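# Pull the unbanded slide box's tray partly out

## Task

Push or pull the inner tray of the slide box that has no band so that it sticks out of its sleeve by several centimetres, and leave it in that state; a smaller overhang at the end still counts, scoring more the farther it is out. When the scene ends, the banded slide box must stand upright with its tray fully closed, otherwise the task fails.

## Robot and tools

Robot: two arms, left_arm and right_arm, each with a two-finger gripper. Everything is in the scene frame: origin at table-top height, halfway between the nominal arm bases; +x points out over the table, +z up, and left_arm sits on the +y side (arm names do not match image left/right). Real bases are offset from nominal; a BASES line, if present, gives their calibrated places. Reported hand positions and orientations may be wrong by a few centimetres, more at long reach.

Gripper geometry: fingers point along the gripper's +z axis and close along its y axis. end_effector_position is the point between the finger pads, under 1 cm behind the tips.

The row format used by every motion tool: 16 plain numbers in one flat list covering both arms, first left_arm then right_arm, each as x, y, z (metres, absolute position in the scene frame), qw, qx, qy, qz (absolute orientation quaternion, w first), then opening. So a row is an absolute pose plus opening for each arm, not an offset. Opening runs from -1 (closed, 0 mm pad gap) to +1 (fully open, about 87 mm); 0.5 is about 69 mm, 0 about 43 mm, -0.5 about 18 mm. Both arms must be filled in even if one stays still: for an idle arm, repeat the exact pose from the last result before it went idle and its wanted opening. Reuse your own quaternion rather than the drifted reported one to keep a heading. Resending a 0 opening is a real command to that value.

execute_actions(actions, cameras): actions is a list of actions; each action is a table of up to 15 rows, each row held for one 1/30 s step; a short table repeats its last row to fill 15 steps (0.5 s). Any target more than 0.6 m from a gripper's start-of-action position along any of its own axes gets the action refused for both arms; if the first action fails this against the latest reported state, or any action is malformed, the whole call is refused. An empty list just reports state and images. Results also list end_effector_position at some steps.

move(target, speed, blend, opening_speed, blocking, cameras): straight-line path from the current Hand target to one row, or through a list of up to 15 rows, no 0.6 m limit. speed in m/s, 0.002 to 2.9 (default 0.25), one value or one per target; rotation is capped at twice that in rad/s. blend (metres) rounds corners of a list. opening_speed (per second on the -1..+1 scale, at least 0.2) ramps fingers. Total path time is capped at 10 s. blocking=false returns after about 0.5 s while the move continues; a new move replaces a running one. Paths do not avoid obstacles or the other arm; faster moves lag, stray and hit harder. Avoid paths close past an arm's own base (shoulder posture can flip); go round. Opening changes at later list targets wait until everything is at rest. The result adds a move: line, e.g. done, off_target, moving, held, fault, with limits=paced (pose clipped) or limits=held (steps withheld). done means at rest within 10 mm and 2 degrees; neither done nor off_target tells you about contact.

wait(seconds 0 to 10): lets time pass holding commands. stop(): brakes a running move. zoom_image(camera, region [x0,y0,x1,y1] pixels, at most 504x504) enlarges part of the latest image of cam_high, cam_low, cam_left_wrist or cam_right_wrist (all 896x504). finished_scene(scene 1 or 2) ends the scene irreversibly; the goal must hold without the robot. Scene 1 is practice.

Result lines: end_effector_position and end_effector_quat_wxyz per arm; Hand target (where the arm is actually being sent, possibly short of your command, so send the rest next time); Tool commands; grip_measured on the opening scale (may be off by about 1 mm, or 0.043); Joint positions (last gripper value 0 closed to 1 open); Joint velocities (may read within noise); Joint torques (include gravity, per-unit offset, wrap at ±28 N m on joints 1 to 3). MOTOR HOT appears at 75 °C; at 90 °C an OVER-TEMPERATURE FAULT folds that arm permanently; at 100 °C it collapses. Avoid long stretched holds or pushing at unreachable poses.

Motion behaviour: orientation commands are clipped to 40 degrees from the measured one per step; arms may sag, tilt or fall short, and small moves may go sideways or not at all, so check the pose after each move. Joint ranges (rad): waist -2.618 to 3.054, shoulder 0 to 3.142, elbow 0 to 3.142 (straight 2.901), wrist pitch -1.571 to 1.571, wrist yaw -1.571 to 1.571, wrist roll -2.094 to 2.094.

Gripping: after first contact keep commanding about 0.04 below the grip_measured reading for full force (about 20 N per pad). Fast closes squeeze harder.

Avoid: knocking anything off the table, releasing moving parts, slams, hard hits or pushes, any arm stop, and arm-to-arm contact (the clearance check does not guard gripper-to-gripper contact; closing on the other gripper's fingers counts as a press). Do not disturb the banded box. Loose objects may get brief random nudges.

Each tool is called after "Call:" in YAML: its name, and indented under it one key for each argument.

## Session

Call:
execute_actions:
  actions: []

Scene clock: 0.00 s.
left_arm: end_effector_position=(+0.3307, +0.1846, +0.2158) grip_measured=+0.984 end_effector_quat_wxyz=(+0.591, -0.028, +0.789, -0.166) | right_arm: end_effector_position=(+0.3340, -0.2532, +0.2255) grip_measured=+1.000 end_effector_quat_wxyz=(+0.544, +0.082, +0.835, +0.028)
Joint positions: left_arm=[-0.499 0.859 0.45 0.15 -0.283 -0.384 0.992] | right_arm=[0.031 1.177 0.884 -0.127 0.056 0.175 1]
Joint velocities: within noise
Joint torques (N m): no reading
Heat: left arm: 24 °C; right arm: 32 °C.
Hand target: left_arm +0.3320, +0.1844, +0.2212; +0.595, -0.030, +0.785, -0.168 | right_arm +0.3370, -0.2531, +0.2372; +0.557, +0.082, +0.826, +0.030
Tool commands: left_gripper/opening=+1.0 right_gripper/opening=+1.0

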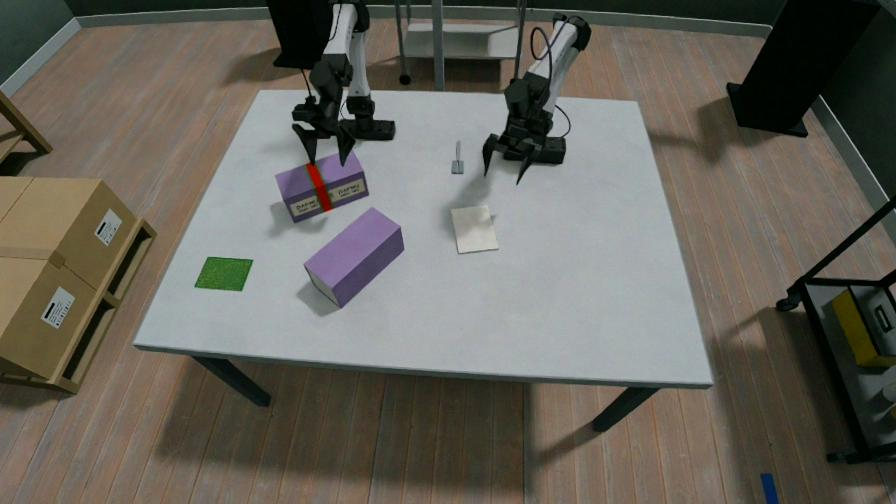

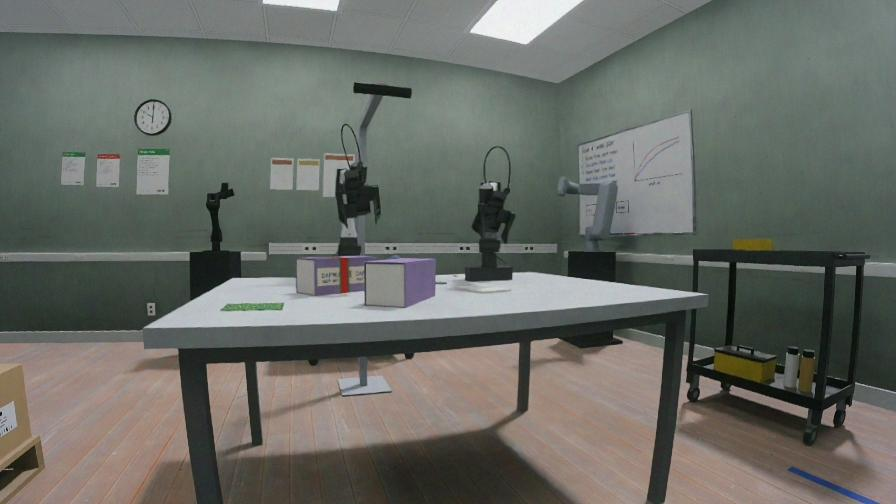

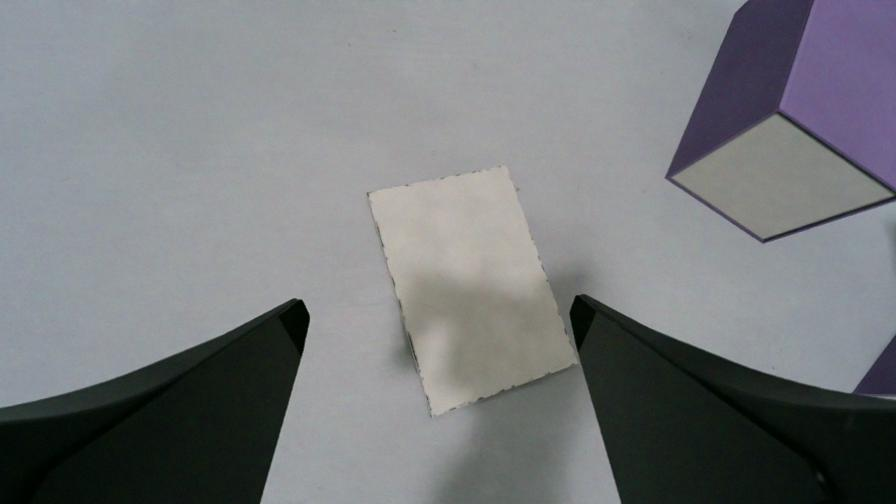

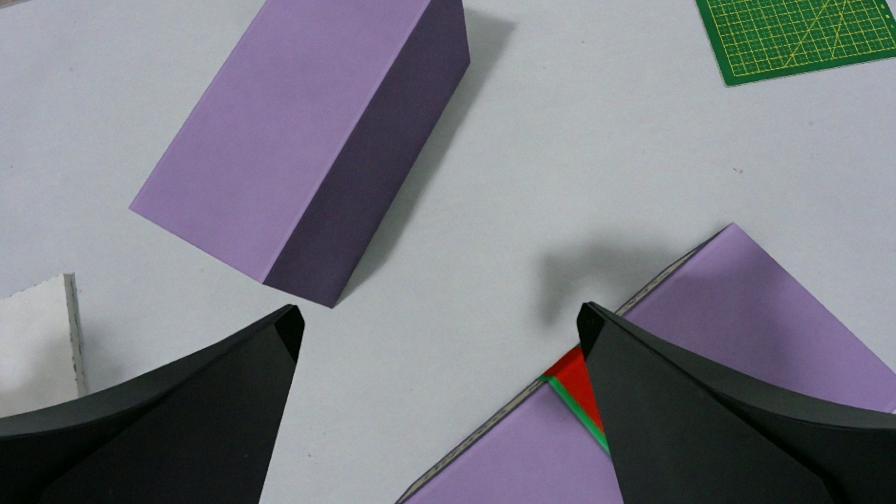

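Call:
zoom_image:
  camera: "cam_high"
  region: [250, 130, 530, 330]

Call:
zoom_image:
  camera: "cam_left_wrist"
  region: [640, 0, 896, 260]

Call:
zoom_image:
  camera: "cam_low"
  region: [280, 230, 540, 330]

Scaled by 1.800 from the camera's 896x504 image, which has a finer 1280x720 frame.

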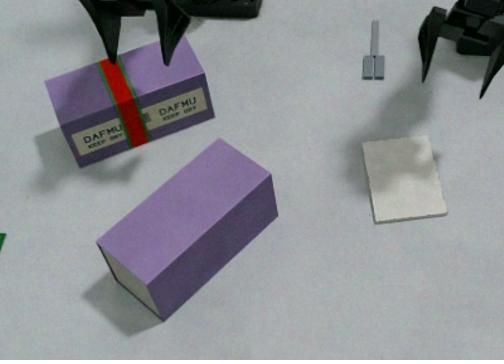

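Scaled by 1.938 from the camera's 896x504 image, which has a finer 1280x720 frame.

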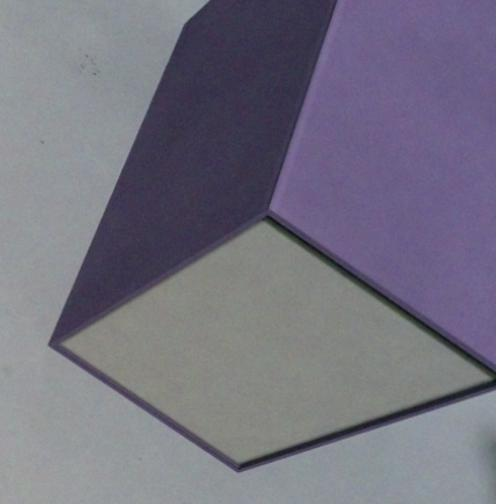

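Scaled by 1.938 from the camera's 896x504 image, which has a finer 1280x720 frame.

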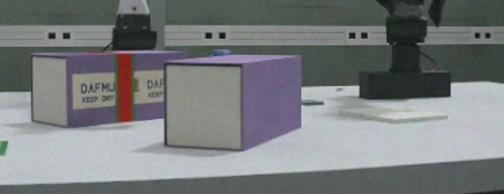

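Call:
move:
  target: [0.332,0.1844,0.2212,0.595,-0.03,0.785,-0.168,1,0.33,-0.2,0.30,0.1,0,0.995,0,1]

Scene clock: 64.23 s.
left_arm: end_effector_position=(+0.3307, +0.1846, +0.2158) grip_measured=+0.984 end_effector_quat_wxyz=(+0.591, -0.028, +0.789, -0.166) | right_arm: end_effector_position=(+0.3313, -0.2039, +0.2877) grip_measured=+1.000 end_effector_quat_wxyz=(+0.208, +0.006, +0.978, +0.009)
Joint positions: left_arm=[-0.499 0.859 0.45 0.15 -0.283 -0.384 0.992] | right_arm=[0.158 1.955 2.368 -1.567 0.043 0.144 1]
Joint torques (N m): left_arm=[0.18 -1.52 9.25 1.76 0.01 -0.01] | right_arm=[-0.31 -8.39 7.38 1.15 -0.13 -0.04]
Heat: left arm: 29 °C; right arm: 37 °C.
Hand target: left_arm +0.3320, +0.1844, +0.2213; +0.595, -0.030, +0.785, -0.168 | right_arm +0.3296, -0.2001, +0.2992; +0.223, -0.001, +0.975, +0.018
Off the commanded pose: left_arm 0.006 m, 1 deg | right_arm 0.013 m, 13 deg.
joint sent to its limit (right arm) — joint 4 (wrist pitch), lower limit. The joint targets are off in orientation, not in position.
move: off_target (right_arm)

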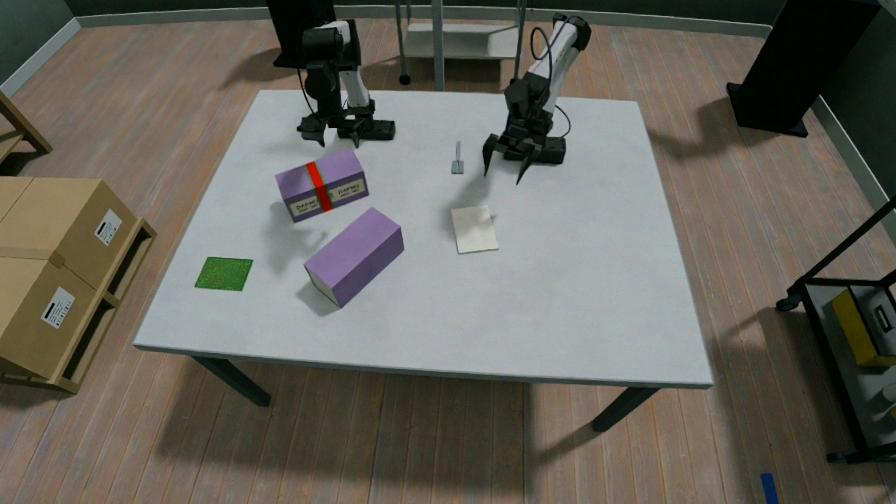

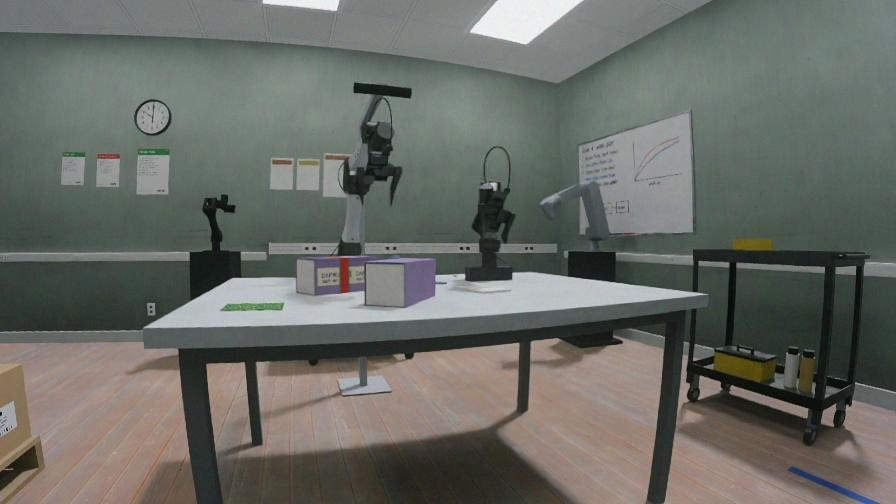

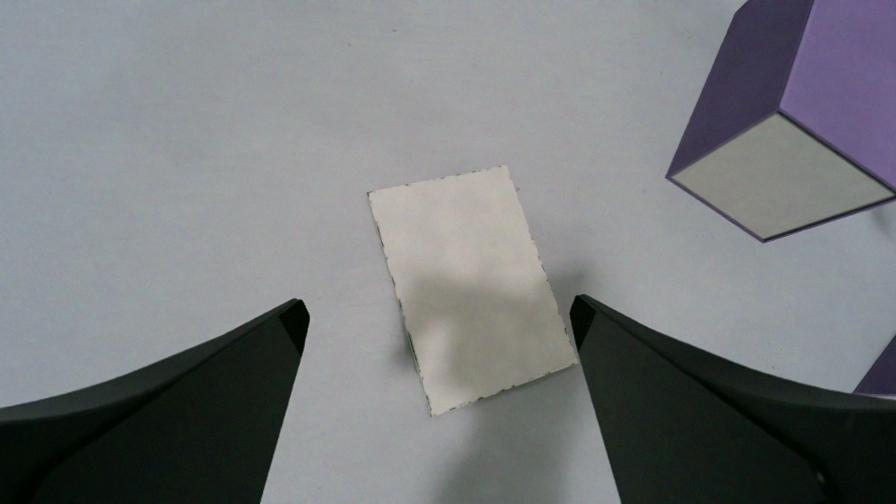

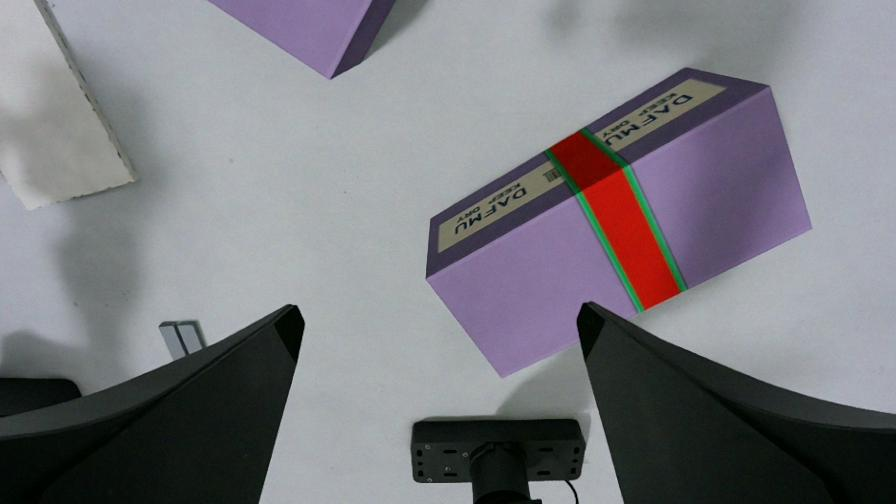

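Call:
move:
  target: [0.332,0.1844,0.2212,0.595,-0.03,0.785,-0.168,1,0.38,-0.16,0.27,0.203,0.334,0.917,-0.074,1]

Scene clock: 83.17 s.
left_arm: end_effector_position=(+0.3307, +0.1846, +0.2158) grip_measured=+0.984 end_effector_quat_wxyz=(+0.591, -0.028, +0.789, -0.166) | right_arm: end_effector_position=(+0.3776, -0.1600, +0.2610) grip_measured=+1.000 end_effector_quat_wxyz=(+0.248, +0.320, +0.914, -0.037)
Joint positions: left_arm=[-0.499 0.859 0.45 0.15 -0.283 -0.384 0.992] | right_arm=[0.305 2.136 2.511 -1.569 0.346 0.897 1]
Joint torques (N m): left_arm=[0.05 -1.69 9.2 1.83 -0.03 -0.01] | right_arm=[-0.39 -8.68 7.53 1.04 0.3 0.13]
Heat: left arm: 30 °C; right arm: 39 °C.
Hand target: left_arm +0.3320, +0.1844, +0.2213; +0.595, -0.030, +0.785, -0.168 | right_arm +0.3795, -0.1602, +0.2694; +0.261, +0.324, +0.909, -0.034
Off the commanded pose: left_arm 0.006 m, 1 deg | right_arm 0.009 m, 7 deg.
joint sent to its limit (right arm) — joint 4 (wrist pitch), lower limit. The joint targets are off in orientation, not in position.
move: off_target (right_arm)

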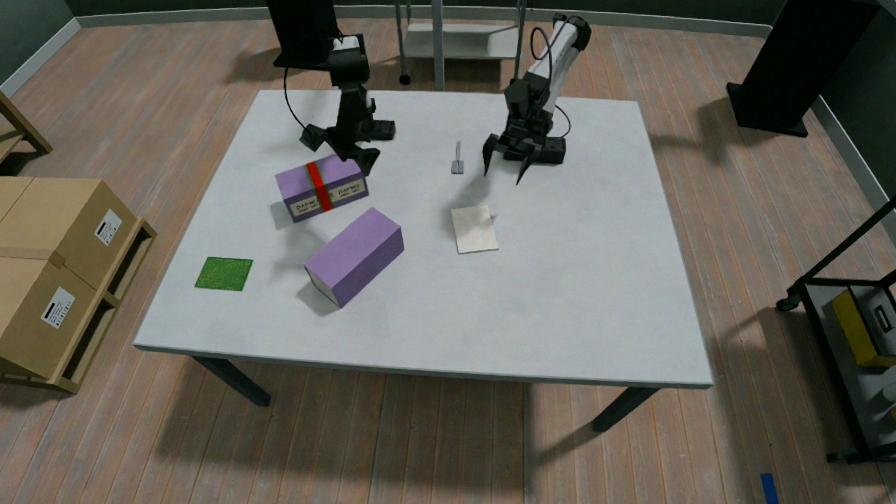

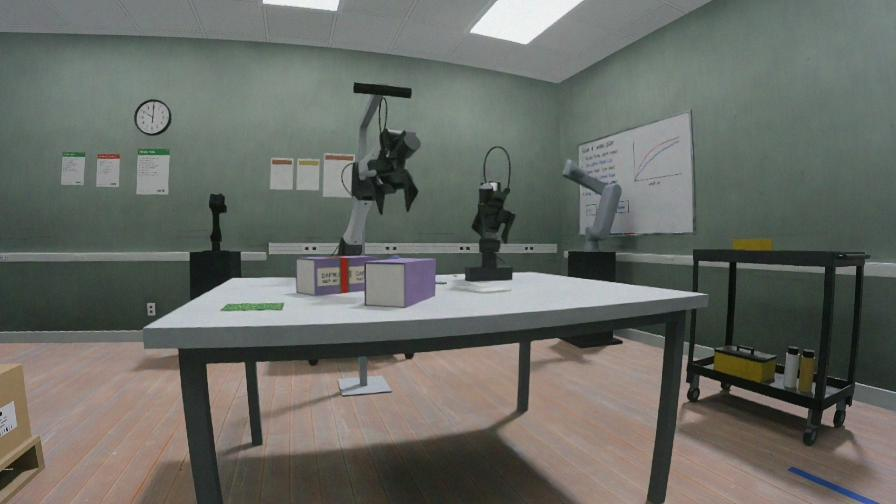

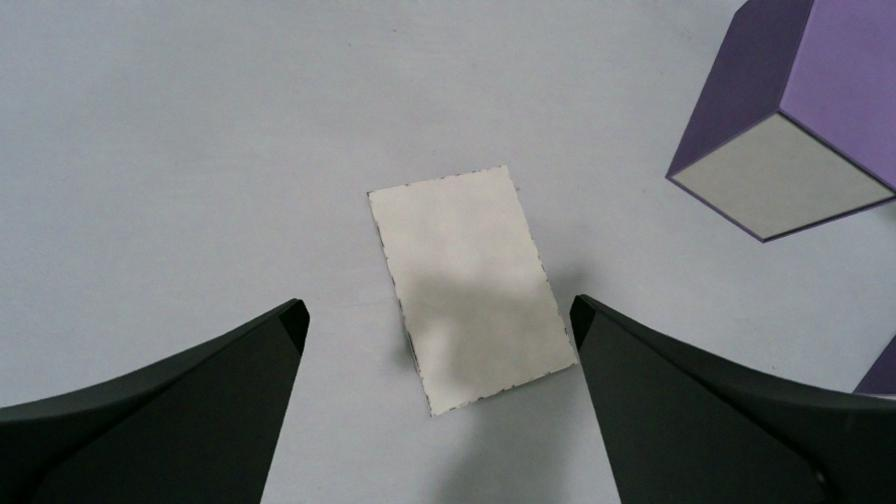

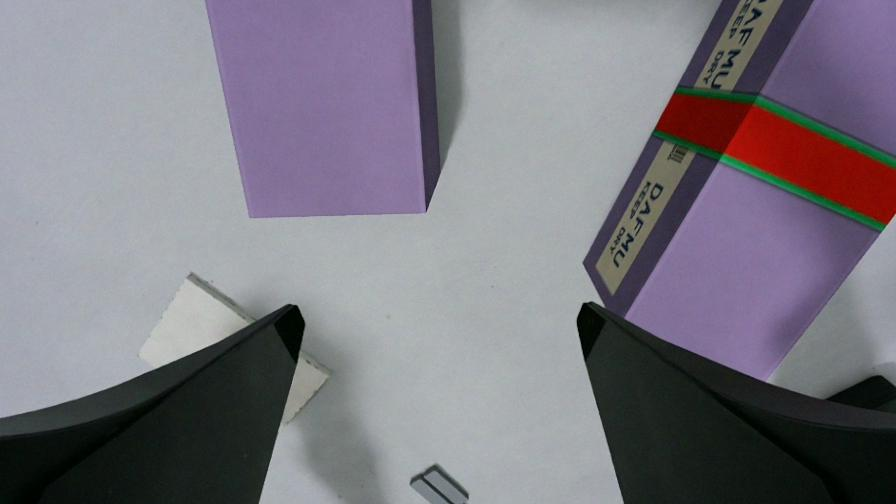

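Call:
move:
  target: [0.332,0.1844,0.2212,0.595,-0.03,0.785,-0.168,1,0.45,-0.17,0.20,0.245,0.324,0.913,-0.037,-1]

Call:
zoom_image:
  camera: "cam_high"
  region: [250, 80, 530, 320]

Scene clock: 124.80 s.
left_arm: end_effector_position=(+0.3307, +0.1846, +0.2158) grip_measured=+0.984 end_effector_quat_wxyz=(+0.591, -0.028, +0.789, -0.166) | right_arm: end_effector_position=(+0.4486, -0.1722, +0.1930) grip_measured=-0.959 end_effector_quat_wxyz=(+0.241, +0.326, +0.913, -0.046)
Joint positions: left_arm=[-0.499 0.859 0.45 0.15 -0.283 -0.384 0.992] | right_arm=[0.239 2.43 2.726 -1.492 0.333 0.846 0.021]
Joint torques (N m): left_arm=[0.05 -1.63 9.21 1.72 -0.02 -0.06] | right_arm=[-0.72 -10.44 7.79 1.03 0.04 -0.04]
Heat: left arm: 31 °C; right arm: 39 °C.
Hand target: left_arm +0.3320, +0.1844, +0.2213; +0.595, -0.030, +0.785, -0.168 | right_arm +0.4497, -0.1700, +0.2000; +0.247, +0.324, +0.913, -0.036
Off the commanded pose: left_arm 0.006 m, 1 deg | right_arm 0.008 m, 1 deg.
move: done

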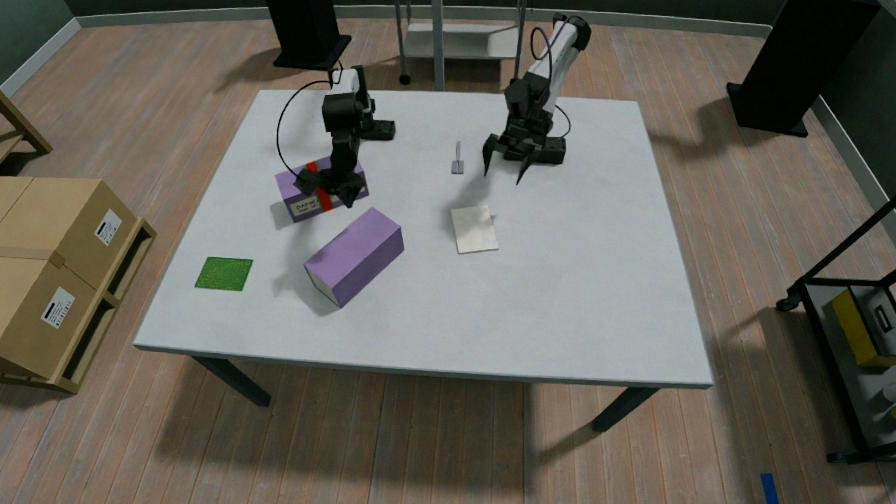

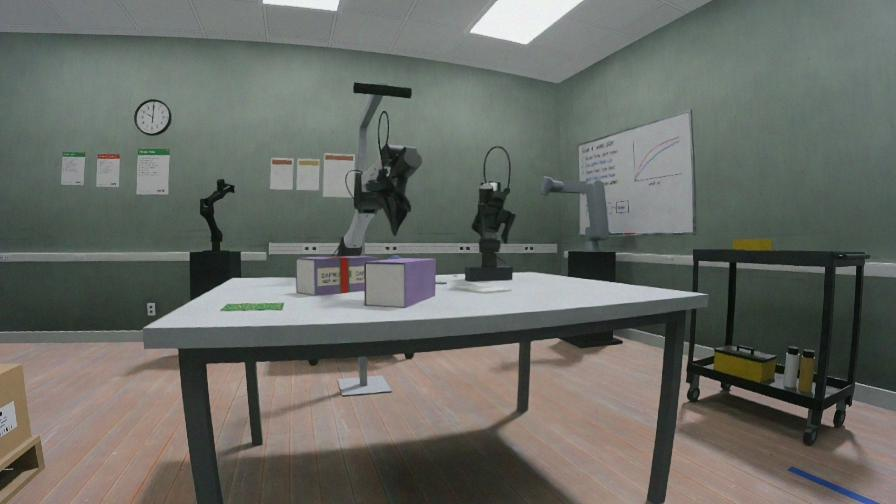

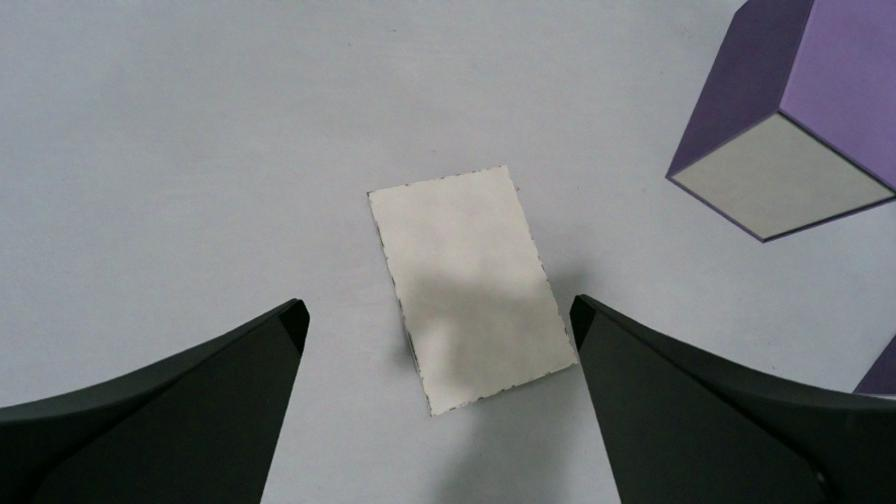

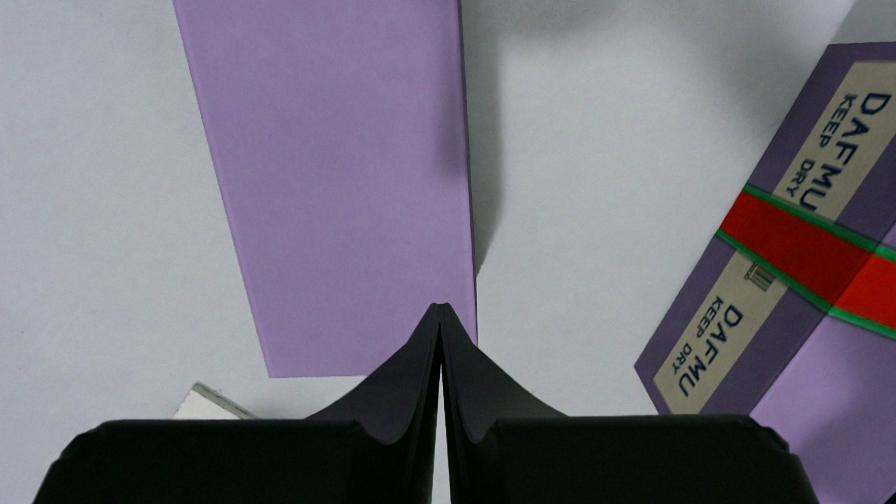

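Scaled by 1.800 from the camera's 896x504 image, which has a finer 1280x720 frame.

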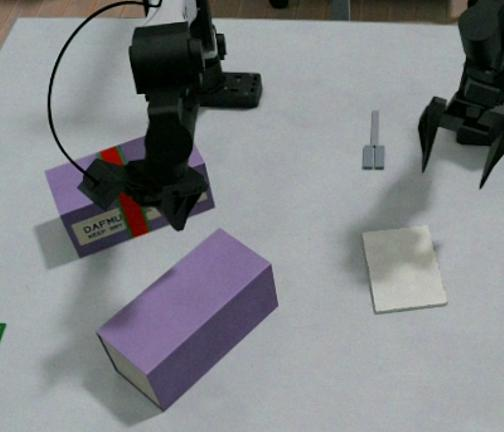

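Call:
move:
  target: [0.332,0.1844,0.2212,0.595,-0.03,0.785,-0.168,1,0.51,-0.175,0.135,0.245,0.324,0.913,-0.037,1]
  cameras: ["cam_high","cam_right_wrist"]

Scene clock: 143.03 s.
left_arm: end_effector_position=(+0.3307, +0.1846, +0.2158) grip_measured=+0.984 end_effector_quat_wxyz=(+0.591, -0.028, +0.789, -0.166) | right_arm: end_effector_position=(+0.5009, -0.1783, +0.1273) grip_measured=+1.000 end_effector_quat_wxyz=(+0.251, +0.323, +0.912, -0.040)
Joint positions: left_arm=[-0.499 0.859 0.45 0.15 -0.283 -0.384 0.992] | right_arm=[0.205 2.642 2.841 -1.358 0.317 0.803 1]
Joint torques (N m): left_arm=[0.1 -1.69 9.05 1.8 -0.01 -0.04] | right_arm=[-0.75 -11.69 7.35 1.45 0.04 -0.06]
Heat: left arm: 31 °C; right arm: 39 °C.
Hand target: left_arm +0.3320, +0.1844, +0.2213; +0.595, -0.030, +0.785, -0.168 | right_arm +0.5090, -0.1752, +0.1349; +0.267, +0.321, +0.908, -0.025
Off the commanded pose: left_arm 0.006 m, 1 deg | right_arm 0.012 m, 1 deg.
elbow stopped short (right arm): the move would have taken joint 3 (elbow) straighter than the controller allows.
move: off_target (right_arm)
Images, in order (width x height): cam_high 896x504, cam_right_wrist 896x504.

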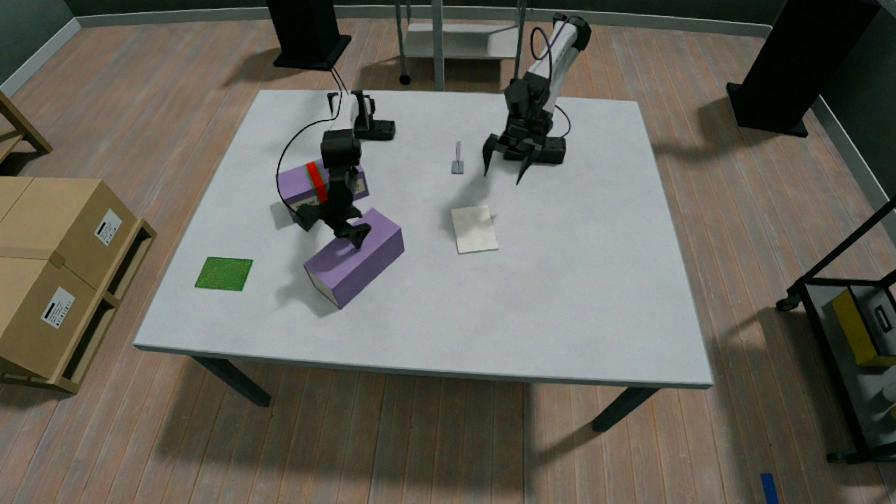

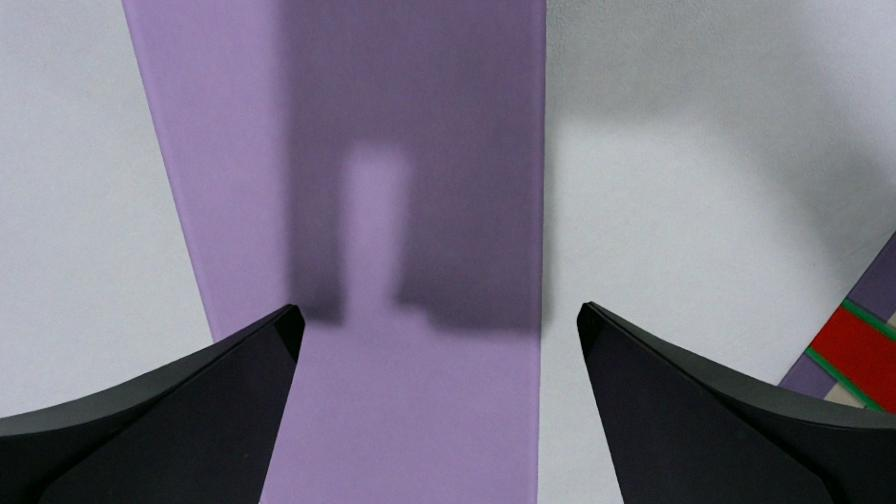

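Call:
move:
  target:
    - [0.27,0.02,0.18,0.65,0.2,0.70,-0.2,-1,0.50,-0.17,0.135,0.251,0.323,0.912,-0.040,-1]
    - [0.27,-0.0,0.075,0.649,0.211,0.695,-0.226,-1,0.50,-0.165,0.135,0.251,0.323,0.912,-0.040,-1]

Scene clock: 183.73 s.
left_arm: end_effector_position=(+0.2700, +0.0087, +0.0667) grip_measured=-1.000 end_effector_quat_wxyz=(+0.622, +0.222, +0.725, -0.197) | right_arm: end_effector_position=(+0.4982, -0.1683, +0.1264) grip_measured=-0.959 end_effector_quat_wxyz=(+0.250, +0.320, +0.913, -0.041)
Joint positions: left_arm=[-1.108 2.017 0.328 1.515 -0.529 -0.098 0] | right_arm=[0.225 2.643 2.841 -1.365 0.324 0.816 0.021]
Joint torques (N m): left_arm=[-0.59 -5.45 3.71 2.23 0.1 -0.07] | right_arm=[-0.23 -12.1 7.34 1.1 0.18 0.12]
Heat: left arm: 32 °C; right arm: 45 °C.
Hand target: left_arm +0.2699, +0.0002, +0.0754; +0.632, +0.214, +0.713, -0.216 | right_arm +0.4995, -0.1651, +0.1348; +0.259, +0.322, +0.910, -0.035
Off the commanded pose: left_arm 0.012 m, 6 deg | right_arm 0.009 m, 0 deg.
elbow stopped short (right arm): the move would have taken joint 3 (elbow) straighter than the controller allows.
joint sent to its limit (left arm) — joint 4 (wrist pitch), upper limit. The joint targets are off in orientation, not in position.
move: off_target (left_arm)

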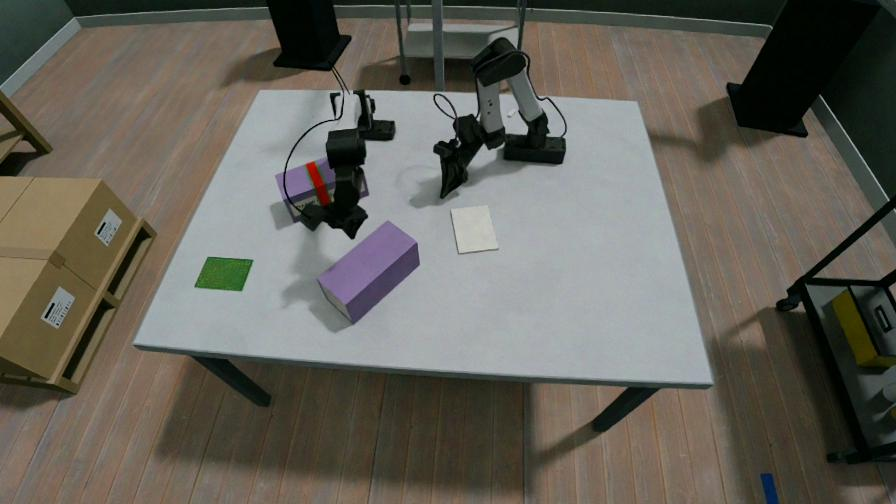

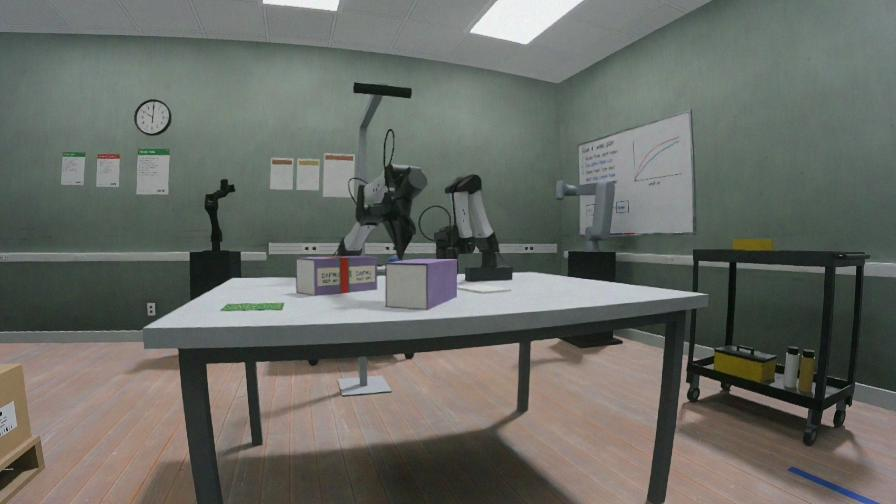

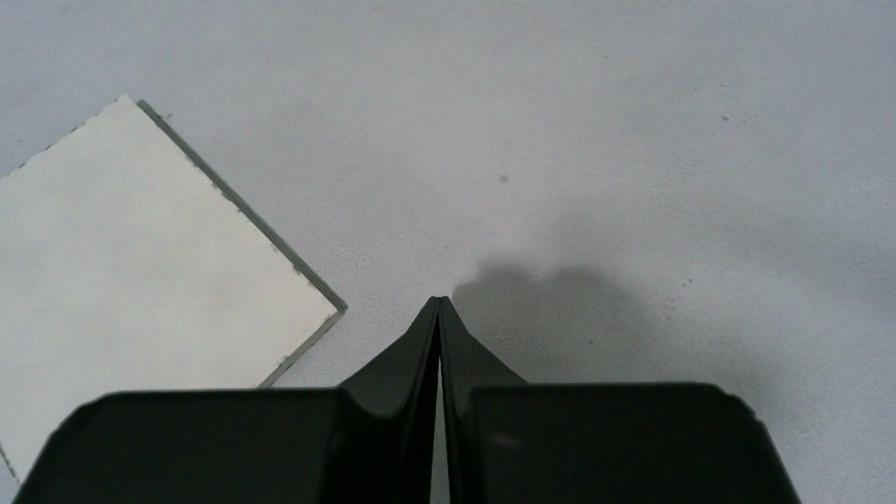

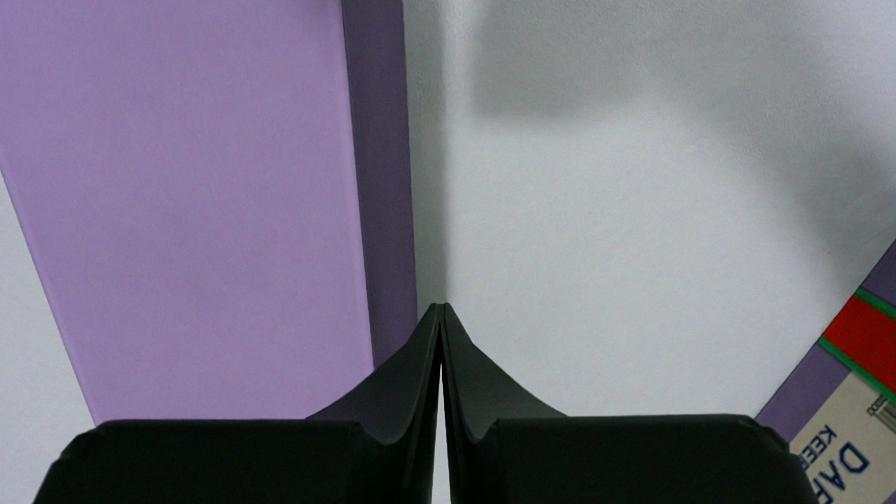

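Call:
move:
  target:
    - [0.28,0.07,0.085,0.649,0.211,0.695,-0.226,-1,0.48,-0.13,0.175,0.324,0.298,0.891,-0.108,-1]
    - [0.28,0.075,0.085,0.649,0.211,0.695,-0.226,-1,0.482,-0.068,0.165,0.324,0.298,0.891,-0.108,-1]

Scene clock: 208.23 s.
left_arm: end_effector_position=(+0.2771, +0.0771, +0.0677) grip_measured=-1.000 end_effector_quat_wxyz=(+0.599, +0.228, +0.743, -0.196) | right_arm: end_effector_position=(+0.4724, -0.0680, +0.1430) grip_measured=-0.959 end_effector_quat_wxyz=(+0.332, +0.274, +0.898, -0.095)
Joint positions: left_arm=[-0.896 1.857 0.118 1.521 -0.308 -0.086 0] | right_arm=[0.492 2.634 2.841 -1.376 0.597 0.943 0.021]
Joint torques (N m): left_arm=[0.79 -7.68 1.62 2.29 0.09 0.02] | right_arm=[-1.01 -13.6 7.27 1.39 0.41 0.13]
Heat: left arm: 35 °C; right arm: 49 °C.
Hand target: left_arm +0.2801, +0.0750, +0.0851; +0.619, +0.217, +0.725, -0.211 | right_arm +0.4805, -0.0687, +0.1650; +0.360, +0.288, +0.884, -0.077
Off the commanded pose: left_arm 0.018 m, 9 deg | right_arm 0.024 m, 3 deg.
elbow stopped short (right arm): the move would have taken joint 3 (elbow) straighter than the controller allows.
joint sent to its limit (left arm) — joint 4 (wrist pitch), upper limit. The joint targets are off in orientation, not in position.
move: off_target (left_arm, right_arm)

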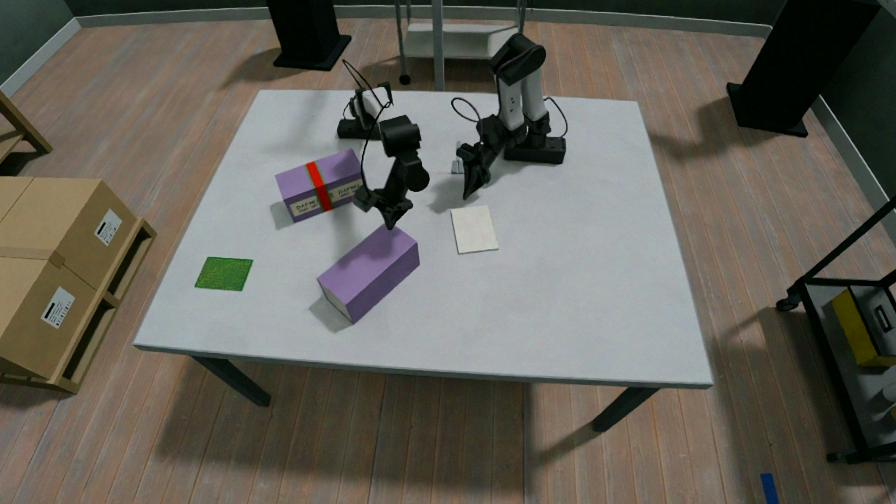

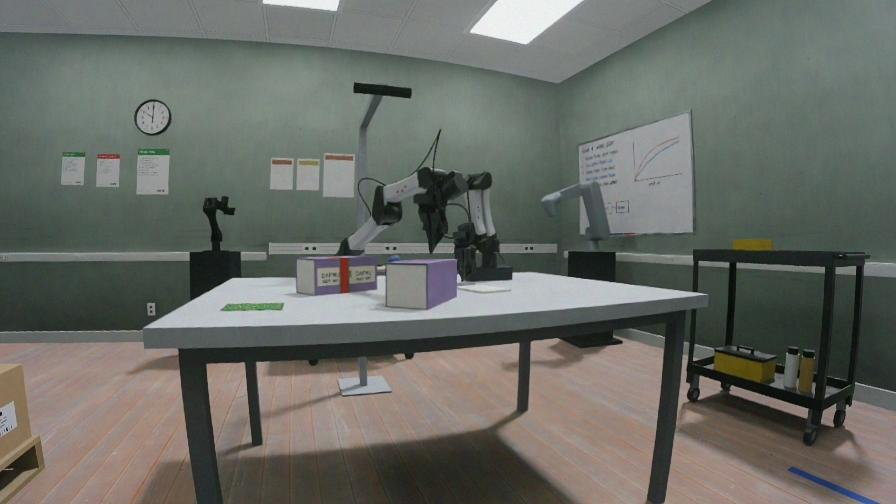

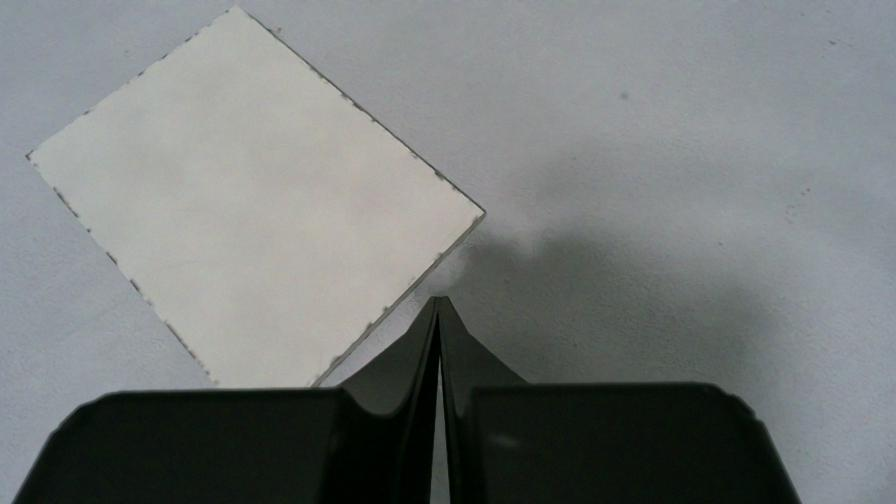

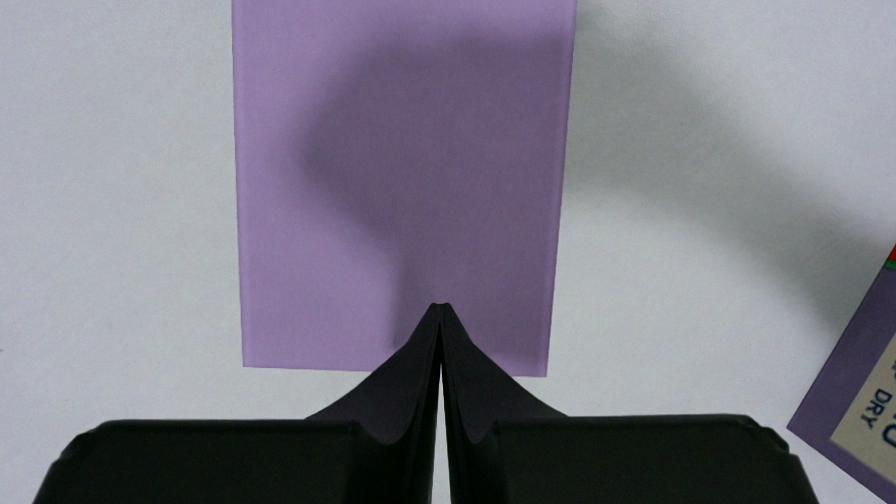

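Call:
move:
  target: [0.28,0.075,0.085,0.649,0.211,0.695,-0.226,-1,0.48,-0.058,0.115,0.324,0.298,0.891,-0.108,-1]
  speed: 0.06
  cameras: ["cam_low","cam_right_wrist"]

Scene clock: 219.13 s.
left_arm: end_effector_position=(+0.2769, +0.0771, +0.0676) grip_measured=-1.000 end_effector_quat_wxyz=(+0.599, +0.228, +0.742, -0.196) | right_arm: end_effector_position=(+0.4753, -0.0669, +0.1268) grip_measured=-0.959 end_effector_quat_wxyz=(+0.337, +0.291, +0.889, -0.109)
Joint positions: left_arm=[-0.896 1.857 0.118 1.521 -0.306 -0.085 0] | right_arm=[0.502 2.675 2.849 -1.374 0.638 0.995 0.021]
Joint torques (N m): left_arm=[0.84 -7.94 1.72 2.24 0.11 -0.01] | right_arm=[-0.31 -9.46 6.61 1.29 0.12 0.22]
Heat: left arm: 35 °C; right arm: 47 °C.
Hand target: left_arm +0.2801, +0.0750, +0.0850; +0.619, +0.217, +0.725, -0.211 | right_arm +0.4791, -0.0586, +0.1150; +0.334, +0.295, +0.890, -0.099
Off the commanded pose: left_arm 0.018 m, 9 deg | right_arm 0.016 m, 2 deg.
elbow stopped short (right arm): the move would have taken joint 3 (elbow) straighter than the controller allows.
joint sent to its limit (left arm) — joint 4 (wrist pitch), upper limit. The joint targets are off in orientation, not in position.
move: off_target (left_arm, right_arm)
Images, in order (width x height): cam_low 896x504, cam_right_wrist 896x504.

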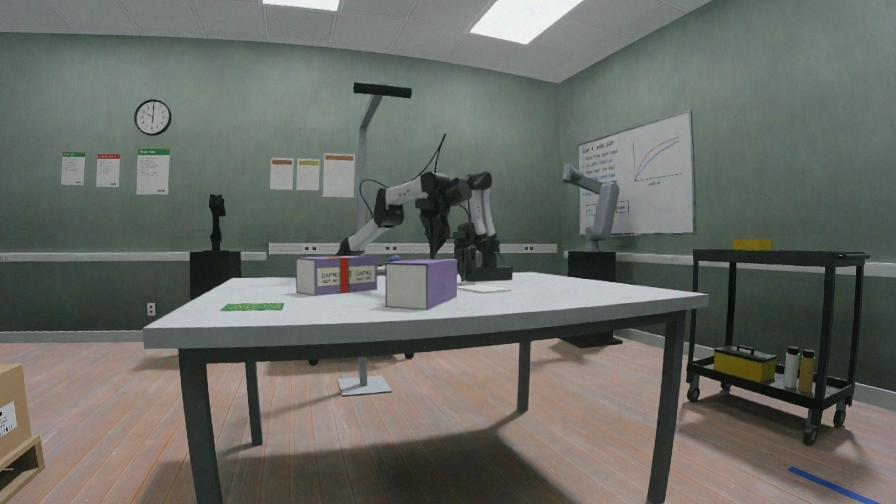

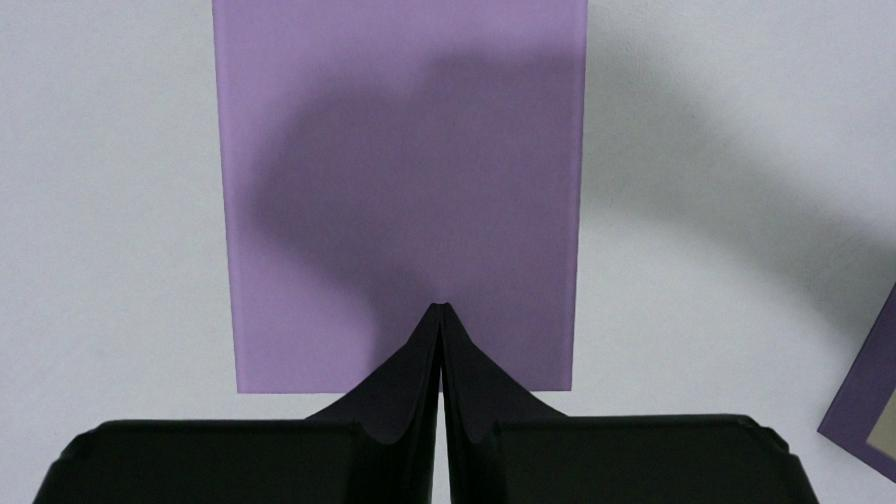

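Call:
move:
  target: [0.28,0.075,0.085,0.649,0.211,0.695,-0.226,-1,0.477,-0.058,0.095,0.324,0.298,0.891,-0.108,-1]
  speed: 0.05
  cameras: ["cam_low","cam_right_wrist"]

Scene clock: 234.43 s.
left_arm: end_effector_position=(+0.2769, +0.0770, +0.0675) grip_measured=-1.000 end_effector_quat_wxyz=(+0.599, +0.229, +0.742, -0.196) | right_arm: end_effector_position=(+0.4759, -0.0658, +0.1261) grip_measured=-0.959 end_effector_quat_wxyz=(+0.342, +0.300, +0.884, -0.110)
Joint positions: left_arm=[-0.896 1.857 0.118 1.521 -0.306 -0.084 0] | right_arm=[0.506 2.678 2.849 -1.373 0.652 1.019 0.021]
Joint torques (N m): left_arm=[0.85 -7.97 1.66 2.27 0.13 0.01] | right_arm=[-0.49 -8.55 3.28 1.37 0.02 0.23]
Heat: left arm: 35 °C; right arm: 45 °C.
Hand target: left_arm +0.2801, +0.0750, +0.0850; +0.619, +0.218, +0.725, -0.211 | right_arm +0.4756, -0.0586, +0.0957; +0.321, +0.299, +0.892, -0.111
Off the commanded pose: left_arm 0.018 m, 9 deg | right_arm 0.032 m, 2 deg.
joint sent to its limit (left arm) — joint 4 (wrist pitch), upper limit. The joint targets are off in orientation, not in position.
move: off_target (left_arm, right_arm)
Images, in order (width x height): cam_low 896x504, cam_right_wrist 896x504.

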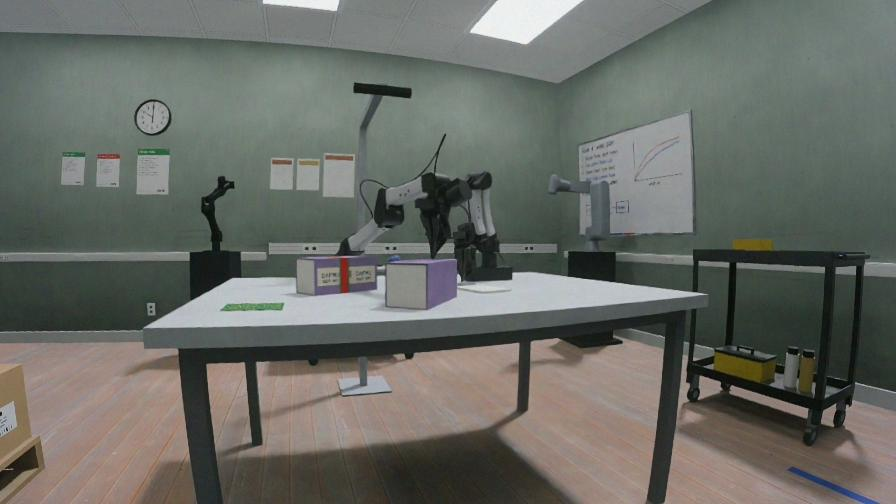

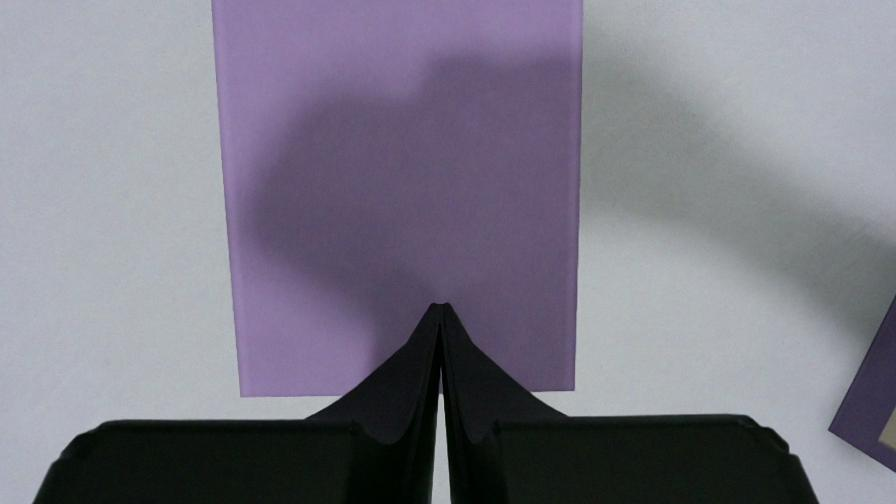

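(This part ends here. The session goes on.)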